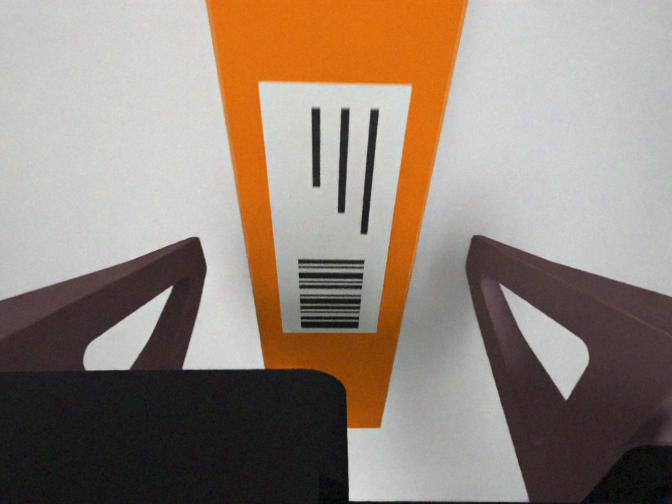

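>>> move(arm3={"target":[1.072,-0.343,0.743,0,0,1,0],"speed":0.15}, cameras=[])

>>> move(arm3={"joints":{"gripper_m":0.052}}, cameras=[])

>>> move(arm3={"target":[1.064,-0.347,0.89,0,0,1,0],"speed":0.25}, cameras=[])

>>> move(arm3={"target":[0.762,-0.487,0.98,0,0,1,0],"speed":0.3}, cameras=["arm3_cam_wrist","cam_arm3"])

>>> move(arm3={"joints":{"joint1_rad":-1.20,"joint6_rad":0.06}}, cameras=[])

>>> move(arm3={"target":[0.600,0.010,0.90,0,-0.588,0.809,0],"speed":0.25}, cameras=["arm3_cam_wrist","cam_arm3"])

Scene clock: 711.53 s.
Joint torques (N m): arm1=[1.67 -19.43 12.01 -0.2 0.2 0.06] | arm2=[0.79 -10.75 7.73 0.17 -0.04 -0.05] | arm3=[0.21 -24.41 9.28 0.61 -0.17 0.11] | arm4=[0.85 -7.71 9.61 -0.17 -0.02 0.05] | arm5=[-0.79 2.78 7.5 1.83 -0.12 0.09] | arm6=[-0.67 -7.71 8.14 -0.16 -0.03 -0.09] | arm7=[0.09 -18.9 14.82 -0.34 -0.04 0.16] | arm8=[1.79 -9 9.13 -0.5 -0.13 -0.1]
Heat: arm1: hottest joint3_rad 39 °C; arm2: hottest joint3_rad 36 °C; arm3: hottest joint2_rad 38 °C; arm4: hottest joint3_rad 44 °C; arm5: hottest joint3_rad 37 °C; arm6: hottest joint3_rad 36 °C; arm7: hottest joint3_rad 47 °C; arm8: hottest joint3_rad 34 °C.
move: arm3 done
Joint velocities: within noise
arm1, arm2, arm4, arm5, arm6, arm7, arm8: as last shown
arm3.joint_positions: joint1_rad=-2.139 joint2_rad=+2.331 joint3_rad=+1.988 joint4_rad=-1.256 joint5_rad=+0.005 joint6_rad=+0.387 gripper_m=+0.09303
arm3.joint_status: not commanded
arm3.hand: x=+1.0686 y=-0.3515 z=+0.7407 quat_wxyz=(+0.009, +0.003, -1.000, +0.005) (m; scene frame)
arm3.hand_target: x=+1.0719 y=-0.3432 z=+0.7430 quat_wxyz=(+0.000, +0.000, -1.000, +0.000) (m; scene frame)
arm3.hand_status: done (0.009 m and 1.2 deg from the pose sent, 0.052 m and 1.8 deg at the start)
pictures: none
No camera images: "cameras" was empty.

Scene clock: 712.17 s.
Joint torques (N m): arm1=[2.02 -19.31 12.04 -0.24 0.19 0.06] | arm2=[0.79 -10.75 7.73 0.17 -0.04 -0.05] | arm3=[0.21 -24.94 9.29 0.58 -0.16 0.11] | arm4=[0.85 -7.71 9.61 -0.18 -0.02 0.05] | arm5=[-0.15 3.43 7.54 1.8 -0.08 0.03] | arm6=[-0.56 -7.71 8.12 -0.17 -0.03 -0.09] | arm7=[0.09 -19.14 14.82 -0.38 -0.04 0.15] | arm8=[1.73 -9.17 9.16 -0.57 -0.13 -0.09]
Heat: arm1: hottest joint3_rad 39 °C; arm2: hottest joint3_rad 36 °C; arm3: hottest joint2_rad 38 °C; arm4: hottest joint3_rad 44 °C; arm5: hottest joint3_rad 37 °C; arm6: hottest joint3_rad 36 °C; arm7: hottest joint3_rad 47 °C; arm8: hottest joint3_rad 34 °C.
move: arm3 off_target
Joint velocities: within noise
arm1, arm2, arm4, arm5, arm6, arm7, arm8: as last shown
arm3.joint_positions: joint1_rad=-2.139 joint2_rad=+2.331 joint3_rad=+1.988 joint4_rad=-1.256 joint5_rad=+0.005 joint6_rad=+0.387 gripper_m=+0.05879
arm3.joint_status: gripper_m off_target (ended at +0.05882, target +0.05200)
arm3.hand: x=+1.0687 y=-0.3515 z=+0.7407 quat_wxyz=(+0.009, +0.003, -1.000, +0.005) (m; scene frame)
arm3.hand_target: x=+1.0719 y=-0.3432 z=+0.7430 quat_wxyz=(+0.000, +0.000, -1.000, +0.000) (m; scene frame)
arm3.hand_status: not commanded
pictures: none
No camera images: "cameras" was empty.

Scene clock: 713.77 s.
Joint torques (N m): arm1=[2.14 -19.55 11.97 -0.2 0.2 0.09] | arm2=[0.79 -10.7 7.73 0.17 -0.04 -0.05] | arm3=[0.15 -25.35 14.31 -0.29 -0.19 0.11] | arm4=[0.85 -7.65 9.61 -0.18 -0.02 0.05] | arm5=[0.03 3.02 7.36 1.8 -0.08 0.07] | arm6=[-0.62 -7.71 8.13 -0.16 -0.03 -0.09] | arm7=[0.21 -18.78 14.8 -0.36 -0.05 0.15] | arm8=[1.9 -8.88 9.14 -0.54 -0.11 -0.1]
Heat: arm1: hottest joint3_rad 39 °C; arm2: hottest joint3_rad 36 °C; arm3: hottest joint2_rad 38 °C; arm4: hottest joint3_rad 44 °C; arm5: hottest joint3_rad 37 °C; arm6: hottest joint3_rad 36 °C; arm7: hottest joint3_rad 47 °C; arm8: hottest joint3_rad 34 °C.
move: arm3 off_target
Joint velocities: within noise
arm1, arm2, arm4, arm5, arm6, arm7, arm8: as last shown
arm3.joint_positions: joint1_rad=-2.139 joint2_rad=+2.219 joint3_rad=+2.105 joint4_rad=-1.525 joint5_rad=+0.005 joint6_rad=+0.387 gripper_m=+0.05879
arm3.joint_status: not commanded
arm3.hand: x=+1.0522 y=-0.3587 z=+0.8593 quat_wxyz=(+0.028, +0.003, -1.000, +0.012) (m; scene frame)
arm3.hand_target: x=+1.0625 y=-0.3478 z=+0.8901 quat_wxyz=(+0.000, +0.000, -1.000, +0.000) (m; scene frame)
arm3.hand_status: off_target (0.035 m and 3.5 deg from the pose sent, 0.149 m and 1.2 deg at the start; pose on its path clipped on 8 of 48 steps)
pictures: none
No camera images: "cameras" was empty.

Scene clock: 715.73 s.
Joint torques (N m): arm1=[1.9 -19.49 11.89 -0.08 0.19 0.11] | arm2=[0.79 -10.7 7.73 0.17 -0.04 -0.05] | arm3=[-1.79 -11.11 9.35 -0.25 -0.13 -0.22] | arm4=[0.91 -7.71 9.61 -0.17 -0.02 0.05] | arm5=[-0.56 3.08 7.42 1.92 -0.06 0.06] | arm6=[-0.62 -7.71 8.13 -0.17 -0.03 -0.09] | arm7=[0.03 -19.02 14.82 -0.34 -0.05 0.14] | arm8=[1.73 -8.88 9.13 -0.54 -0.13 -0.1]
Heat: arm1: hottest joint3_rad 39 °C; arm2: hottest joint3_rad 36 °C; arm3: hottest joint2_rad 38 °C; arm4: hottest joint3_rad 44 °C; arm5: hottest joint3_rad 37 °C; arm6: hottest joint3_rad 36 °C; arm7: hottest joint3_rad 48 °C; arm8: hottest joint3_rad 34 °C.
move: arm3 done
Joint velocities: within noise
arm1.joint_positions: joint1_rad=-1.540 joint2_rad=+2.210 joint3_rad=+2.099 joint4_rad=-1.479 joint5_rad=+0.004 joint6_rad=+0.253 gripper_m=+0.07489
arm1.joint_status: not commanded
arm1.hand: x=-2.4120 y=-1.2301 z=+0.8775 quat_wxyz=(+0.003, -0.895, -0.446, -0.005) (m; scene frame)
arm1.hand_target: x=-2.4117 y=-1.2406 z=+0.8799 quat_wxyz=(+0.000, -0.895, -0.446, +0.000) (m; scene frame)
arm1.hand_status: not commanded
arm2, arm4, arm5, arm6, arm8: as last shown
arm3.joint_positions: joint1_rad=-2.146 joint2_rad=+1.276 joint3_rad=+1.158 joint4_rad=-1.460 joint5_rad=+0.005 joint6_rad=+0.386 gripper_m=+0.05879
arm3.joint_status: not commanded
arm3.hand: x=+0.7629 y=-0.4813 z=+0.9758 quat_wxyz=(+0.000, -0.001, -1.000, +0.001) (m; scene frame)
arm3.hand_target: x=+0.7620 y=-0.4869 z=+0.9800 quat_wxyz=(+0.000, +0.000, -1.000, +0.000) (m; scene frame)
arm3.hand_status: done (0.007 m and 0.1 deg from the pose sent, 0.339 m and 3.5 deg at the start)
arm7.joint_positions: joint1_rad=+2.153 joint2_rad=+2.280 joint3_rad=+2.100 joint4_rad=-1.436 joint5_rad=+0.000 joint6_rad=+0.136 gripper_m=+0.07495
arm7.joint_status: not commanded
arm7.hand: x=-0.3836 y=+1.2979 z=+0.8607 quat_wxyz=(+0.015, +0.635, -0.772, +0.016) (m; scene frame)
arm7.hand_target: x=-0.3860 y=+1.3128 z=+0.8802 quat_wxyz=(+0.000, +0.636, -0.772, +0.000) (m; scene frame)
arm7.hand_status: not commanded
pictures: arm3_cam_wrist, cam_arm3
camera_calibration:
arm3_cam_wrist: T_world_to_cam=[[-0.00653146, -0.999913, 0.0114468, -0.488608], [-0.813182, 0.0119731, 0.581886, 0.0641239], [-0.581973, -0.0055078, -0.81319, 1.35884], [0, 0, 0, 1]] pos_world=[0.839758, -0.481849, 1.07327]

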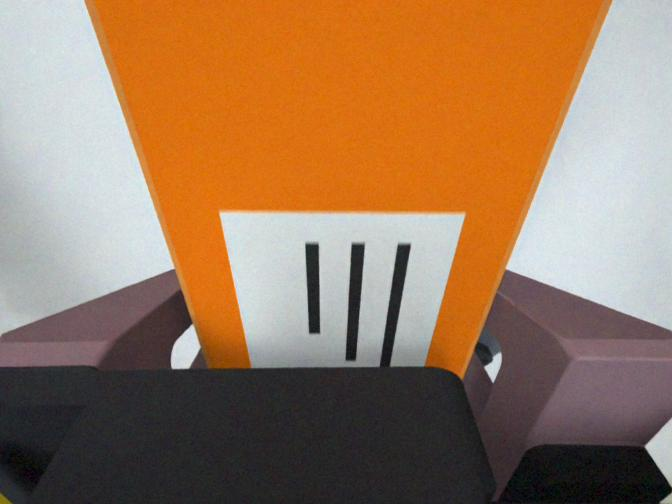

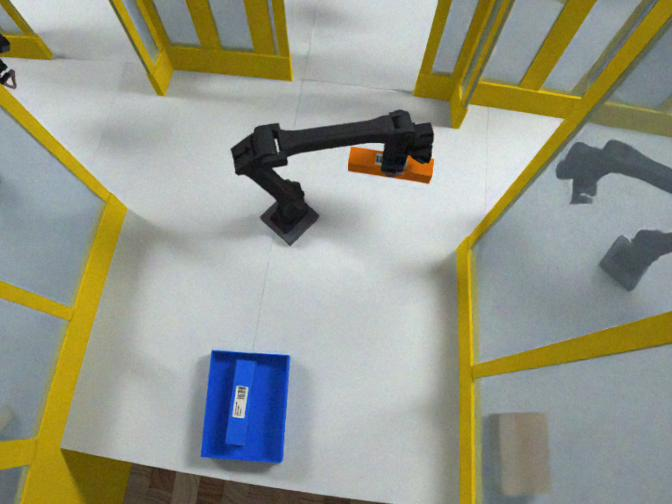

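Scene clock: 717.33 s.
Joint torques (N m): arm1=[2.02 -19.49 11.95 -0.12 0.21 0.07] | arm2=[0.79 -10.75 7.73 0.17 -0.04 -0.06] | arm3=[0.38 -11.11 9.37 -0.25 -0.13 -0.21] | arm4=[0.85 -7.71 9.61 -0.18 -0.02 0.05] | arm5=[-0.44 2.43 7.49 1.83 -0.07 0.07] | arm6=[-0.67 -7.65 8.12 -0.17 -0.03 -0.1] | arm7=[0.21 -18.84 14.83 -0.38 -0.04 0.15] | arm8=[1.61 -9.11 9.18 -0.53 -0.12 -0.1]
Heat: arm1: hottest joint3_rad 39 °C; arm2: hottest joint3_rad 36 °C; arm3: hottest joint2_rad 37 °C; arm4: hottest joint3_rad 44 °C; arm5: hottest joint3_rad 37 °C; arm6: hottest joint3_rad 36 °C; arm7: hottest joint3_rad 48 °C; arm8: hottest joint3_rad 34 °C.
move: arm3 done
Joint velocities: within noise
arm1, arm2, arm4, arm5, arm6, arm7, arm8: as last shown
arm3.joint_positions: joint1_rad=-1.212 joint2_rad=+1.276 joint3_rad=+1.158 joint4_rad=-1.460 joint5_rad=+0.004 joint6_rad=+0.076 gripper_m=+0.05885
arm3.joint_status: all done
arm3.hand: x=+0.5234 y=-0.2704 z=+0.9757 quat_wxyz=(-0.002, +0.582, -0.813, +0.004) (m; scene frame)
arm3.hand_target: x=+0.5185 y=-0.2721 z=+0.9798 quat_wxyz=(-0.002, +0.594, -0.805, +0.003) (m; scene frame)
arm3.hand_status: not commanded
pictures: none
No camera images: "cameras" was empty.

Scene clock: 719.57 s.
Joint torques (N m): arm1=[1.9 -19.55 12.07 -0.14 0.19 0.09] | arm2=[0.79 -10.75 7.73 0.16 -0.04 -0.05] | arm3=[-1.38 -22.07 14.17 -0.25 -0.26 -0.21] | arm4=[0.91 -7.71 9.61 -0.17 -0.02 0.05] | arm5=[-0.09 2.61 7.46 1.74 -0.07 0.07] | arm6=[-0.56 -7.71 8.16 -0.14 -0.03 -0.09] | arm7=[0.03 -18.96 14.75 -0.36 -0.06 0.15] | arm8=[1.67 -9.05 9.11 -0.51 -0.13 -0.1]
Heat: arm1: hottest joint3_rad 40 °C; arm2: hottest joint3_rad 36 °C; arm3: hottest joint2_rad 37 °C; arm4: hottest joint3_rad 44 °C; arm5: hottest joint3_rad 37 °C; arm6: hottest joint3_rad 36 °C; arm7: hottest joint3_rad 48 °C; arm8: hottest joint3_rad 34 °C.
move: arm3 off_target
Joint velocities: within noise
arm1, arm5, arm7: as last shown
arm2.joint_positions: joint1_rad=-1.430 joint2_rad=+1.292 joint3_rad=+1.068 joint4_rad=-1.337 joint5_rad=+0.001 joint6_rad=-0.217 gripper_m=+0.09292
arm2.joint_status: not commanded
arm2.hand: x=-0.6758 y=-0.3128 z=+0.9804 quat_wxyz=(-0.005, +0.593, -0.806, -0.002) (m; scene frame)
arm2.hand_target: x=-0.6799 y=-0.3150 z=+0.9801 quat_wxyz=(+0.000, +0.595, -0.804, +0.000) (m; scene frame)
arm2.hand_status: not commanded
arm3.joint_positions: joint1_rad=-1.212 joint2_rad=+2.071 joint3_rad=+1.914 joint4_rad=-1.462 joint5_rad=+0.001 joint6_rad=+0.070 gripper_m=+0.05885
arm3.joint_status: not commanded
arm3.hand: x=+0.5917 y=-0.0040 z=+0.8812 quat_wxyz=(+0.014, +0.585, -0.811, +0.015) (m; scene frame)
arm3.hand_target: x=+0.5997 y=+0.0089 z=+0.9001 quat_wxyz=(-0.001, +0.588, -0.809, +0.000) (m; scene frame)
arm3.hand_status: off_target (0.025 m and 2.4 deg from the pose sent, 0.300 m and 0.9 deg at the start)
arm4.joint_positions: joint1_rad=+1.831 joint2_rad=+1.276 joint3_rad=+1.167 joint4_rad=-1.456 joint5_rad=+0.011 joint6_rad=-0.351 gripper_m=+0.09290
arm4.joint_status: not commanded
arm4.hand: x=+1.3560 y=-0.4817 z=+0.9816 quat_wxyz=(-0.001, +1.000, -0.004, -0.007) (m; scene frame)
arm4.hand_target: x=+1.3600 y=-0.4859 z=+0.9801 quat_wxyz=(+0.000, +1.000, +0.000, +0.000) (m; scene frame)
arm4.hand_status: not commanded
arm6.joint_positions: joint1_rad=-1.338 joint2_rad=+1.311 joint3_rad=+1.015 joint4_rad=-1.284 joint5_rad=+0.001 joint6_rad=-0.071 gripper_m=+0.09288
arm6.joint_status: not commanded
arm6.hand: x=+0.7171 y=+0.3011 z=+0.9739 quat_wxyz=(+0.003, -0.809, -0.588, -0.003) (m; scene frame)
arm6.hand_target: x=+0.7181 y=+0.3030 z=+0.9798 quat_wxyz=(+0.000, -0.809, -0.588, +0.000) (m; scene frame)
arm6.hand_status: not commanded
arm8.joint_positions: joint1_rad=+0.407 joint2_rad=+1.276 joint3_rad=+1.159 joint4_rad=-1.446 joint5_rad=+0.001 joint6_rad=-0.019 gripper_m=+0.09292
arm8.joint_status: not commanded
arm8.hand: x=-1.7327 y=+0.3046 z=+0.9800 quat_wxyz=(-0.002, -0.768, -0.640, +0.004) (m; scene frame)
arm8.hand_target: x=-1.7320 y=+0.3090 z=+0.9800 quat_wxyz=(+0.000, -0.766, -0.643, +0.000) (m; scene frame)
arm8.hand_status: not commanded
pictures: arm3_cam_wrist, cam_arm3
camera_calibration:
arm3_cam_wrist: T_world_to_cam=[[0.947196, -0.320196, 0.017126, -0.577876], [-0.262605, -0.743969, 0.61445, -0.383214], [-0.184003, -0.586502, -0.78877, 0.925597], [0, 0, 0, 1]] pos_world=[0.617041, 0.0727323, 0.975446]

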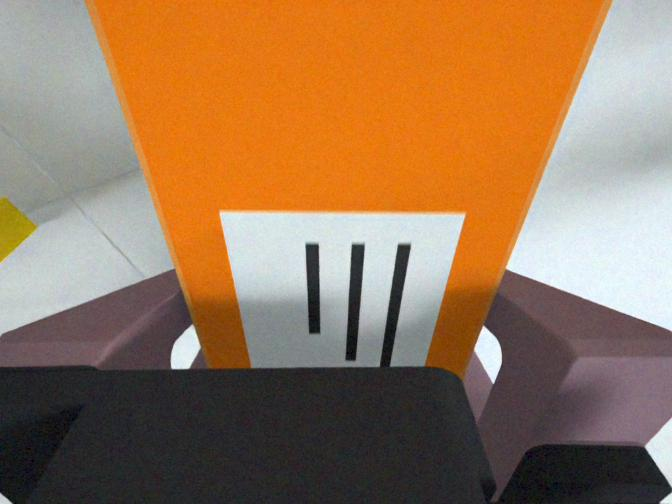

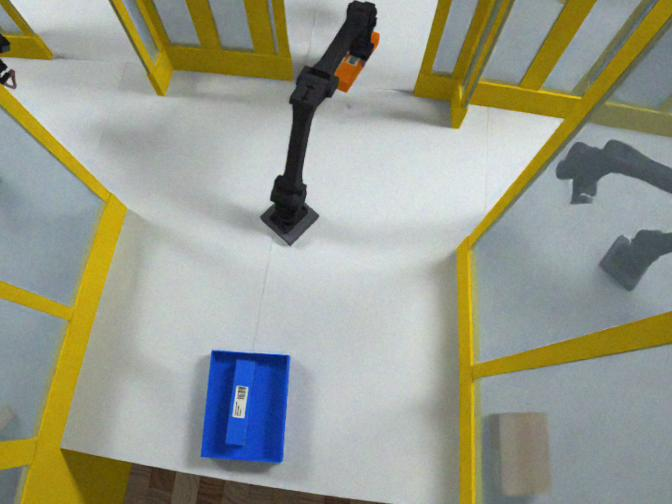

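>>> move(arm3={"target":[0.596,0.008,0.765,0,-0.588,0.809,0],"speed":0.2}, cameras=[])

>>> move(arm3={"target":[0.596,0.006,0.744,0,-0.588,0.809,0],"speed":0.06}, cameras=[])

>>> move(arm3={"joints":{"gripper_m":0.09}}, cameras=[])

>>> move(arm3={"target":[0.596,0.004,0.90,0,-0.588,0.809,0],"speed":0.25}, cameras=["arm3_cam_wrist"])

>>> move(arm3={"target":[0.519,-0.272,0.98,0,-0.588,0.809,0],"speed":0.35}, cameras=[])

>>> move(arm6={"target":[0.593,-0.008,0.90,0,0.809,0.588,0],"speed":0.3}, cameras=["arm6_cam_wrist"])

Scene clock: 733.23 s.
Joint torques (N m): arm1=[1.73 -19.49 12.07 -0.18 0.17 0.07] | arm2=[0.79 -10.75 7.73 0.17 -0.04 -0.05] | arm3=[-0.73 -24.12 9.17 0.58 -0.26 -0.14] | arm4=[0.85 -7.71 9.61 -0.18 -0.02 0.05] | arm5=[0.21 2.43 7.47 1.84 -0.11 0.06] | arm6=[-0.62 -7.71 8.13 -0.14 -0.03 -0.09] | arm7=[0.15 -18.84 14.82 -0.36 -0.04 0.14] | arm8=[1.85 -9 9.18 -0.58 -0.13 -0.11]
Heat: arm1: hottest joint3_rad 40 °C; arm2: hottest joint3_rad 36 °C; arm3: hottest joint2_rad 38 °C; arm4: hottest joint3_rad 44 °C; arm5: hottest joint3_rad 37 °C; arm6: hottest joint3_rad 36 °C; arm7: hottest joint3_rad 48 °C; arm8: hottest joint3_rad 34 °C.
move: arm3 off_target
Joint velocities: within noise
arm1, arm2, arm4, arm6, arm7, arm8: as last shown
arm3.joint_positions: joint1_rad=-1.212 joint2_rad=+2.176 joint3_rad=+1.753 joint4_rad=-1.186 joint5_rad=+0.000 joint6_rad=+0.070 gripper_m=+0.05885
arm3.joint_status: not commanded
arm3.hand: x=+0.5932 y=+0.0002 z=+0.7566 quat_wxyz=(+0.011, +0.585, -0.811, +0.012) (m; scene frame)
arm3.hand_target: x=+0.5959 y=+0.0078 z=+0.7651 quat_wxyz=(+0.000, +0.588, -0.809, +0.000) (m; scene frame)
arm3.hand_status: off_target (0.012 m and 1.9 deg from the pose sent, 0.117 m and 2.4 deg at the start)
arm5.joint_positions: joint1_rad=+0.661 joint2_rad=+0.625 joint3_rad=+1.427 joint4_rad=-1.371 joint5_rad=+0.119 joint6_rad=-0.010 gripper_m=+0.09397
arm5.joint_status: not commanded
arm5.hand: x=+1.9461 y=+0.5720 z=+1.3386 quat_wxyz=(+0.039, +0.864, +0.151, -0.478) (m; scene frame)
arm5.hand_target: x=+1.9487 y=+0.5713 z=+1.3512 quat_wxyz=(+0.046, +0.858, +0.148, -0.490) (m; scene frame)
arm5.hand_status: not commanded
pictures: none
No camera images: "cameras" was empty.

Scene clock: 734.27 s.
Joint torques (N m): arm1=[1.49 -19.72 12 -0.2 0.19 0.06] | arm2=[0.79 -10.75 7.72 0.16 -0.04 -0.05] | arm3=[-0.73 -22.24 8.46 0.61 -0.25 -0.14] | arm4=[0.85 -7.71 9.59 -0.18 -0.02 0.05] | arm5=[-0.44 2.61 7.41 1.87 -0.08 0.03] | arm6=[-0.56 -7.65 8.14 -0.17 -0.03 -0.09] | arm7=[0.15 -18.96 14.83 -0.36 -0.05 0.14] | arm8=[1.61 -8.94 9.09 -0.53 -0.13 -0.1]
Heat: arm1: hottest joint3_rad 40 °C; arm2: hottest joint3_rad 36 °C; arm3: hottest joint2_rad 38 °C; arm4: hottest joint3_rad 44 °C; arm5: hottest joint3_rad 37 °C; arm6: hottest joint3_rad 36 °C; arm7: hottest joint3_rad 49 °C; arm8: hottest joint3_rad 34 °C.
move: arm3 done
Joint velocities: within noise
arm1, arm2, arm4, arm5, arm6, arm7, arm8: as last shown
arm3.joint_positions: joint1_rad=-1.212 joint2_rad=+2.176 joint3_rad=+1.734 joint4_rad=-1.140 joint5_rad=+0.000 joint6_rad=+0.070 gripper_m=+0.05885
arm3.joint_status: not commanded
arm3.hand: x=+0.5941 y=+0.0037 z=+0.7500 quat_wxyz=(+0.000, +0.585, -0.811, +0.003) (m; scene frame)
arm3.hand_target: x=+0.5959 y=+0.0059 z=+0.7441 quat_wxyz=(+0.000, +0.588, -0.809, +0.000) (m; scene frame)
arm3.hand_status: done (0.007 m and 0.6 deg from the pose sent, 0.014 m and 1.9 deg at the start)
pictures: none
No camera images: "cameras" was empty.

Scene clock: 734.90 s.
Joint torques (N m): arm1=[1.9 -19.25 12.01 -0.21 0.19 0.07] | arm2=[0.79 -10.7 7.73 0.17 -0.04 -0.05] | arm3=[-0.97 -22.18 8.49 0.61 -0.25 -0.15] | arm4=[0.85 -7.71 9.61 -0.17 -0.02 0.05] | arm5=[0.03 3.14 7.54 1.81 -0.11 0.04] | arm6=[-0.62 -7.71 8.13 -0.17 -0.03 -0.09] | arm7=[0.21 -19.08 14.82 -0.34 -0.05 0.15] | arm8=[1.73 -8.88 9.09 -0.51 -0.12 -0.09]
Heat: arm1: hottest joint3_rad 40 °C; arm2: hottest joint3_rad 36 °C; arm3: hottest joint2_rad 37 °C; arm4: hottest joint3_rad 44 °C; arm5: hottest joint3_rad 37 °C; arm6: hottest joint3_rad 36 °C; arm7: hottest joint3_rad 49 °C; arm8: hottest joint3_rad 34 °C.
move: arm3 done
Joint velocities: within noise
arm1, arm2, arm4, arm5, arm6, arm7, arm8: as last shown
arm3.joint_positions: joint1_rad=-1.212 joint2_rad=+2.176 joint3_rad=+1.734 joint4_rad=-1.140 joint5_rad=+0.000 joint6_rad=+0.070 gripper_m=+0.08989
arm3.joint_status: all done
arm3.hand: x=+0.5940 y=+0.0037 z=+0.7500 quat_wxyz=(+0.001, +0.585, -0.811, +0.003) (m; scene frame)
arm3.hand_target: x=+0.5959 y=+0.0059 z=+0.7441 quat_wxyz=(+0.000, +0.588, -0.809, +0.000) (m; scene frame)
arm3.hand_status: not commanded
pictures: none
No camera images: "cameras" was empty.

Scene clock: 736.47 s.
Joint torques (N m): arm1=[2.2 -19.43 12.03 -0.2 0.17 0.11] | arm2=[0.79 -10.75 7.73 0.17 -0.04 -0.05] | arm3=[-1.03 -22.53 13.76 -0.42 -0.24 -0.18] | arm4=[0.91 -7.71 9.61 -0.17 -0.02 0.05] | arm5=[-0.21 3.19 7.5 1.83 -0.08 0.07] | arm6=[-0.56 -7.71 8.12 -0.16 -0.03 -0.09] | arm7=[0.15 -18.96 14.82 -0.39 -0.05 0.15] | arm8=[1.67 -9.11 9.11 -0.53 -0.14 -0.08]
Heat: arm1: hottest joint3_rad 40 °C; arm2: hottest joint3_rad 36 °C; arm3: hottest joint2_rad 37 °C; arm4: hottest joint3_rad 44 °C; arm5: hottest joint3_rad 37 °C; arm6: hottest joint3_rad 36 °C; arm7: hottest joint3_rad 49 °C; arm8: hottest joint3_rad 34 °C.
move: arm3 off_target
Joint velocities: within noise
arm1, arm2, arm4, arm5, arm6, arm7, arm8: as last shown
arm3.joint_positions: joint1_rad=-1.212 joint2_rad=+2.058 joint3_rad=+1.885 joint4_rad=-1.450 joint5_rad=+0.000 joint6_rad=+0.070 gripper_m=+0.08997
arm3.joint_status: not commanded
arm3.hand: x=+0.5901 y=-0.0096 z=+0.8783 quat_wxyz=(+0.016, +0.585, -0.811, +0.016) (m; scene frame)
arm3.hand_target: x=+0.5957 y=+0.0029 z=+0.9002 quat_wxyz=(+0.000, +0.588, -0.809, +0.000) (m; scene frame)
arm3.hand_status: off_target (0.026 m and 2.6 deg from the pose sent, 0.150 m and 0.6 deg at the start; pose on its path clipped on 8 of 47 steps)
pictures: arm3_cam_wrist
camera_calibration:
arm3_cam_wrist: T_world_to_cam=[[0.947195, -0.320228, 0.0166128, -0.57769], [-0.261629, -0.741836, 0.617438, -0.389208], [-0.185397, -0.589181, -0.786444, 0.918482], [0, 0, 0, 1]] pos_world=[0.61564, 0.067431, 0.972243]

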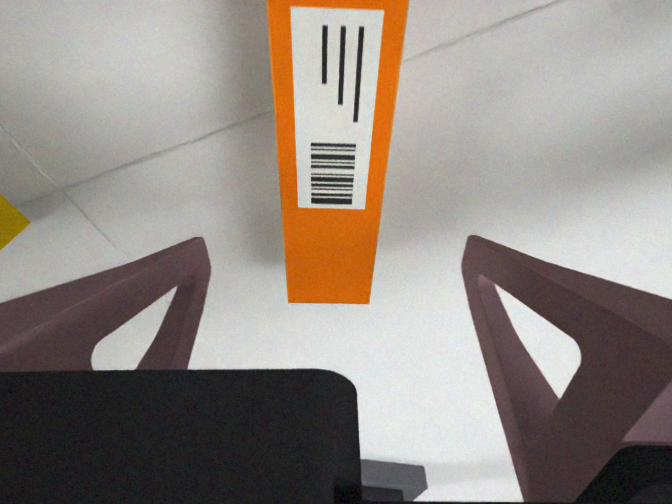

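Scene clock: 738.23 s.
Joint torques (N m): arm1=[2.02 -19.96 11.99 -0.14 0.19 0.05] | arm2=[0.79 -10.75 7.73 0.17 -0.04 -0.05] | arm3=[-0.03 -11.11 9.25 -0.21 -0.25 -0.05] | arm4=[0.91 -7.71 9.61 -0.18 -0.02 0.05] | arm5=[-0.32 2.67 7.43 1.74 -0.11 0.01] | arm6=[-0.62 -7.71 8.13 -0.14 -0.03 -0.1] | arm7=[0.21 -18.9 14.82 -0.39 -0.05 0.16] | arm8=[1.79 -9.29 9.06 -0.54 -0.11 -0.1]
Heat: arm1: hottest joint3_rad 40 °C; arm2: hottest joint3_rad 36 °C; arm3: hottest joint2_rad 37 °C; arm4: hottest joint3_rad 44 °C; arm5: hottest joint3_rad 37 °C; arm6: hottest joint3_rad 36 °C; arm7: hottest joint3_rad 49 °C; arm8: hottest joint3_rad 34 °C.
move: arm3 done
Joint velocities: within noise
arm1, arm2, arm4, arm5, arm6, arm7, arm8: as last shown
arm3.joint_positions: joint1_rad=-1.212 joint2_rad=+1.277 joint3_rad=+1.159 joint4_rad=-1.460 joint5_rad=+0.000 joint6_rad=+0.070 gripper_m=+0.08997
arm3.joint_status: not commanded
arm3.hand: x=+0.5228 y=-0.2697 z=+0.9763 quat_wxyz=(-0.001, +0.585, -0.811, +0.001) (m; scene frame)
arm3.hand_target: x=+0.5190 y=-0.2720 z=+0.9799 quat_wxyz=(+0.000, +0.588, -0.809, +0.000) (m; scene frame)
arm3.hand_status: done (0.006 m and 0.5 deg from the pose sent, 0.290 m and 2.6 deg at the start)
pictures: none
No camera images: "cameras" was empty.

Scene clock: 740.50 s.
Joint torques (N m): arm1=[2.32 -19.49 12 -0.16 0.17 0.07] | arm2=[0.79 -10.75 7.73 0.16 -0.04 -0.05] | arm3=[-0.03 -11.11 9.25 -0.24 -0.26 -0.06] | arm4=[0.85 -7.71 9.61 -0.17 -0.02 0.05] | arm5=[-0.62 3.19 7.42 1.84 -0.08 0.05] | arm6=[-0.44 -16.91 12.85 -0.23 -0.03 -0.08] | arm7=[-0.03 -19.08 14.78 -0.35 -0.04 0.14] | arm8=[1.79 -9.17 9.06 -0.51 -0.11 -0.11]
Heat: arm1: hottest joint3_rad 40 °C; arm2: hottest joint3_rad 36 °C; arm3: hottest joint2_rad 37 °C; arm4: hottest joint3_rad 44 °C; arm5: hottest joint3_rad 37 °C; arm6: hottest joint3_rad 36 °C; arm7: hottest joint3_rad 49 °C; arm8: hottest joint3_rad 34 °C.
move: arm6 off_target
Joint velocities: within noise
arm1.joint_positions: joint1_rad=-1.540 joint2_rad=+2.210 joint3_rad=+2.099 joint4_rad=-1.479 joint5_rad=+0.004 joint6_rad=+0.253 gripper_m=+0.07489
arm1.joint_status: not commanded
arm1.hand: x=-2.4120 y=-1.2301 z=+0.8775 quat_wxyz=(+0.003, -0.895, -0.446, -0.005) (m; scene frame)
arm1.hand_target: x=-2.4117 y=-1.2406 z=+0.8799 quat_wxyz=(+0.000, -0.895, -0.446, +0.000) (m; scene frame)
arm1.hand_status: not commanded
arm2, arm3, arm4, arm5, arm8: as last shown
arm6.joint_positions: joint1_rad=-1.338 joint2_rad=+2.217 joint3_rad=+2.020 joint4_rad=-1.405 joint5_rad=+0.001 joint6_rad=-0.071 gripper_m=+0.09288
arm6.joint_status: not commanded
arm6.hand: x=+0.5977 y=+0.0067 z=+0.8886 quat_wxyz=(+0.009, -0.809, -0.588, -0.013) (m; scene frame)
arm6.hand_target: x=+0.5934 y=-0.0073 z=+0.9003 quat_wxyz=(+0.000, -0.809, -0.588, +0.001) (m; scene frame)
arm6.hand_status: off_target (0.019 m and 1.8 deg from the pose sent, 0.341 m and 0.5 deg at the start)
arm7.joint_positions: joint1_rad=+2.153 joint2_rad=+2.280 joint3_rad=+2.100 joint4_rad=-1.436 joint5_rad=+0.000 joint6_rad=+0.136 gripper_m=+0.07495
arm7.joint_status: not commanded
arm7.hand: x=-0.3836 y=+1.2979 z=+0.8607 quat_wxyz=(+0.015, +0.635, -0.772, +0.016) (m; scene frame)
arm7.hand_target: x=-0.3860 y=+1.3128 z=+0.8802 quat_wxyz=(+0.000, +0.636, -0.772, +0.000) (m; scene frame)
arm7.hand_status: not commanded
pictures: arm6_cam_wrist
camera_calibration:
arm6_cam_wrist: T_world_to_cam=[[-0.953366, 0.301763, 0.00568924, 0.561217], [0.244615, 0.761498, 0.600236, -0.67886], [0.176797, 0.573637, -0.799802, 0.725532], [0, 0, 0, 1]] pos_world=[0.572832, -0.068596, 0.984566]

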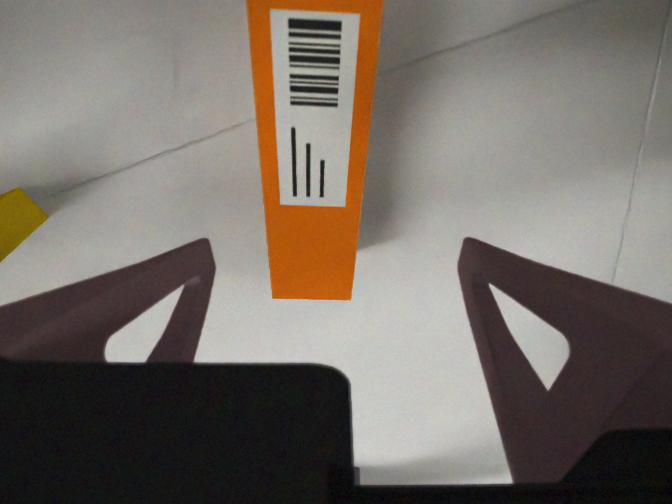

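>>> move(arm6={"target":[0.608,-0.012,0.80,0,0.809,0.588,0],"speed":0.2}, cameras=["arm6_cam_wrist"])

Scene clock: 750.23 s.
Joint torques (N m): arm1=[2.14 -19.08 12 -0.1 0.21 0.08] | arm2=[0.79 -10.75 7.73 0.17 -0.04 -0.05] | arm3=[0.03 -11.11 9.24 -0.27 -0.25 -0.05] | arm4=[0.91 -7.71 9.59 -0.17 -0.02 0.05] | arm5=[-0.15 3.08 7.53 1.69 -0.07 0.07] | arm6=[0.09 -18.55 8.64 0.54 -0.03 -0.01] | arm7=[0.03 -18.9 14.83 -0.34 -0.05 0.15] | arm8=[1.67 -9.17 9.07 -0.59 -0.13 -0.1]
Heat: arm1: hottest joint3_rad 41 °C; arm2: hottest joint3_rad 36 °C; arm3: hottest joint2_rad 36 °C; arm4: hottest joint3_rad 44 °C; arm5: hottest joint3_rad 37 °C; arm6: hottest joint3_rad 37 °C; arm7: hottest joint3_rad 49 °C; arm8: hottest joint3_rad 35 °C.
move: arm6 off_target
Joint velocities: within noise
arm1, arm2, arm3, arm4, arm5, arm7, arm8: as last shown
arm6.joint_positions: joint1_rad=-1.324 joint2_rad=+2.315 joint3_rad=+1.936 joint4_rad=-1.220 joint5_rad=+0.001 joint6_rad=-0.057 gripper_m=+0.09288
arm6.joint_status: not commanded
arm6.hand: x=+0.6048 y=-0.0017 z=+0.7930 quat_wxyz=(+0.008, -0.809, -0.588, -0.012) (m; scene frame)
arm6.hand_target: x=+0.6080 y=-0.0118 z=+0.8000 quat_wxyz=(+0.000, -0.809, -0.588, +0.000) (m; scene frame)
arm6.hand_status: off_target (0.013 m and 1.6 deg from the pose sent, 0.091 m and 1.8 deg at the start)
pictures: arm6_cam_wrist
camera_calibration:
arm6_cam_wrist: T_world_to_cam=[[-0.953368, 0.301744, 0.00629774, 0.570653], [0.245405, 0.762881, 0.598155, -0.615642], [0.175685, 0.571808, -0.801356, 0.65453], [0, 0, 0, 1]] pos_world=[0.580133, -0.0767945, 0.889167]

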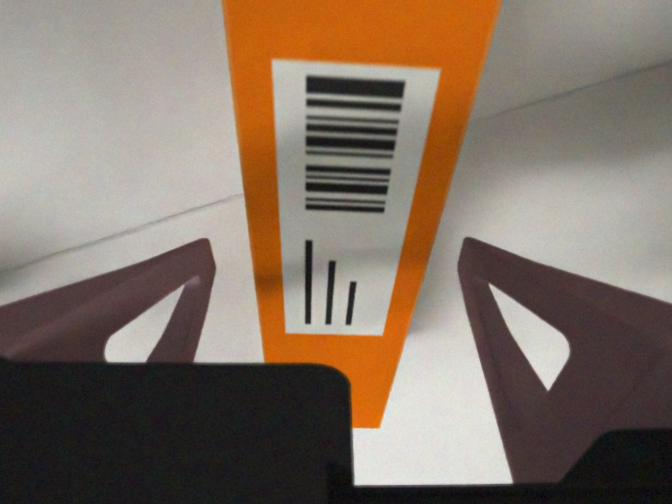

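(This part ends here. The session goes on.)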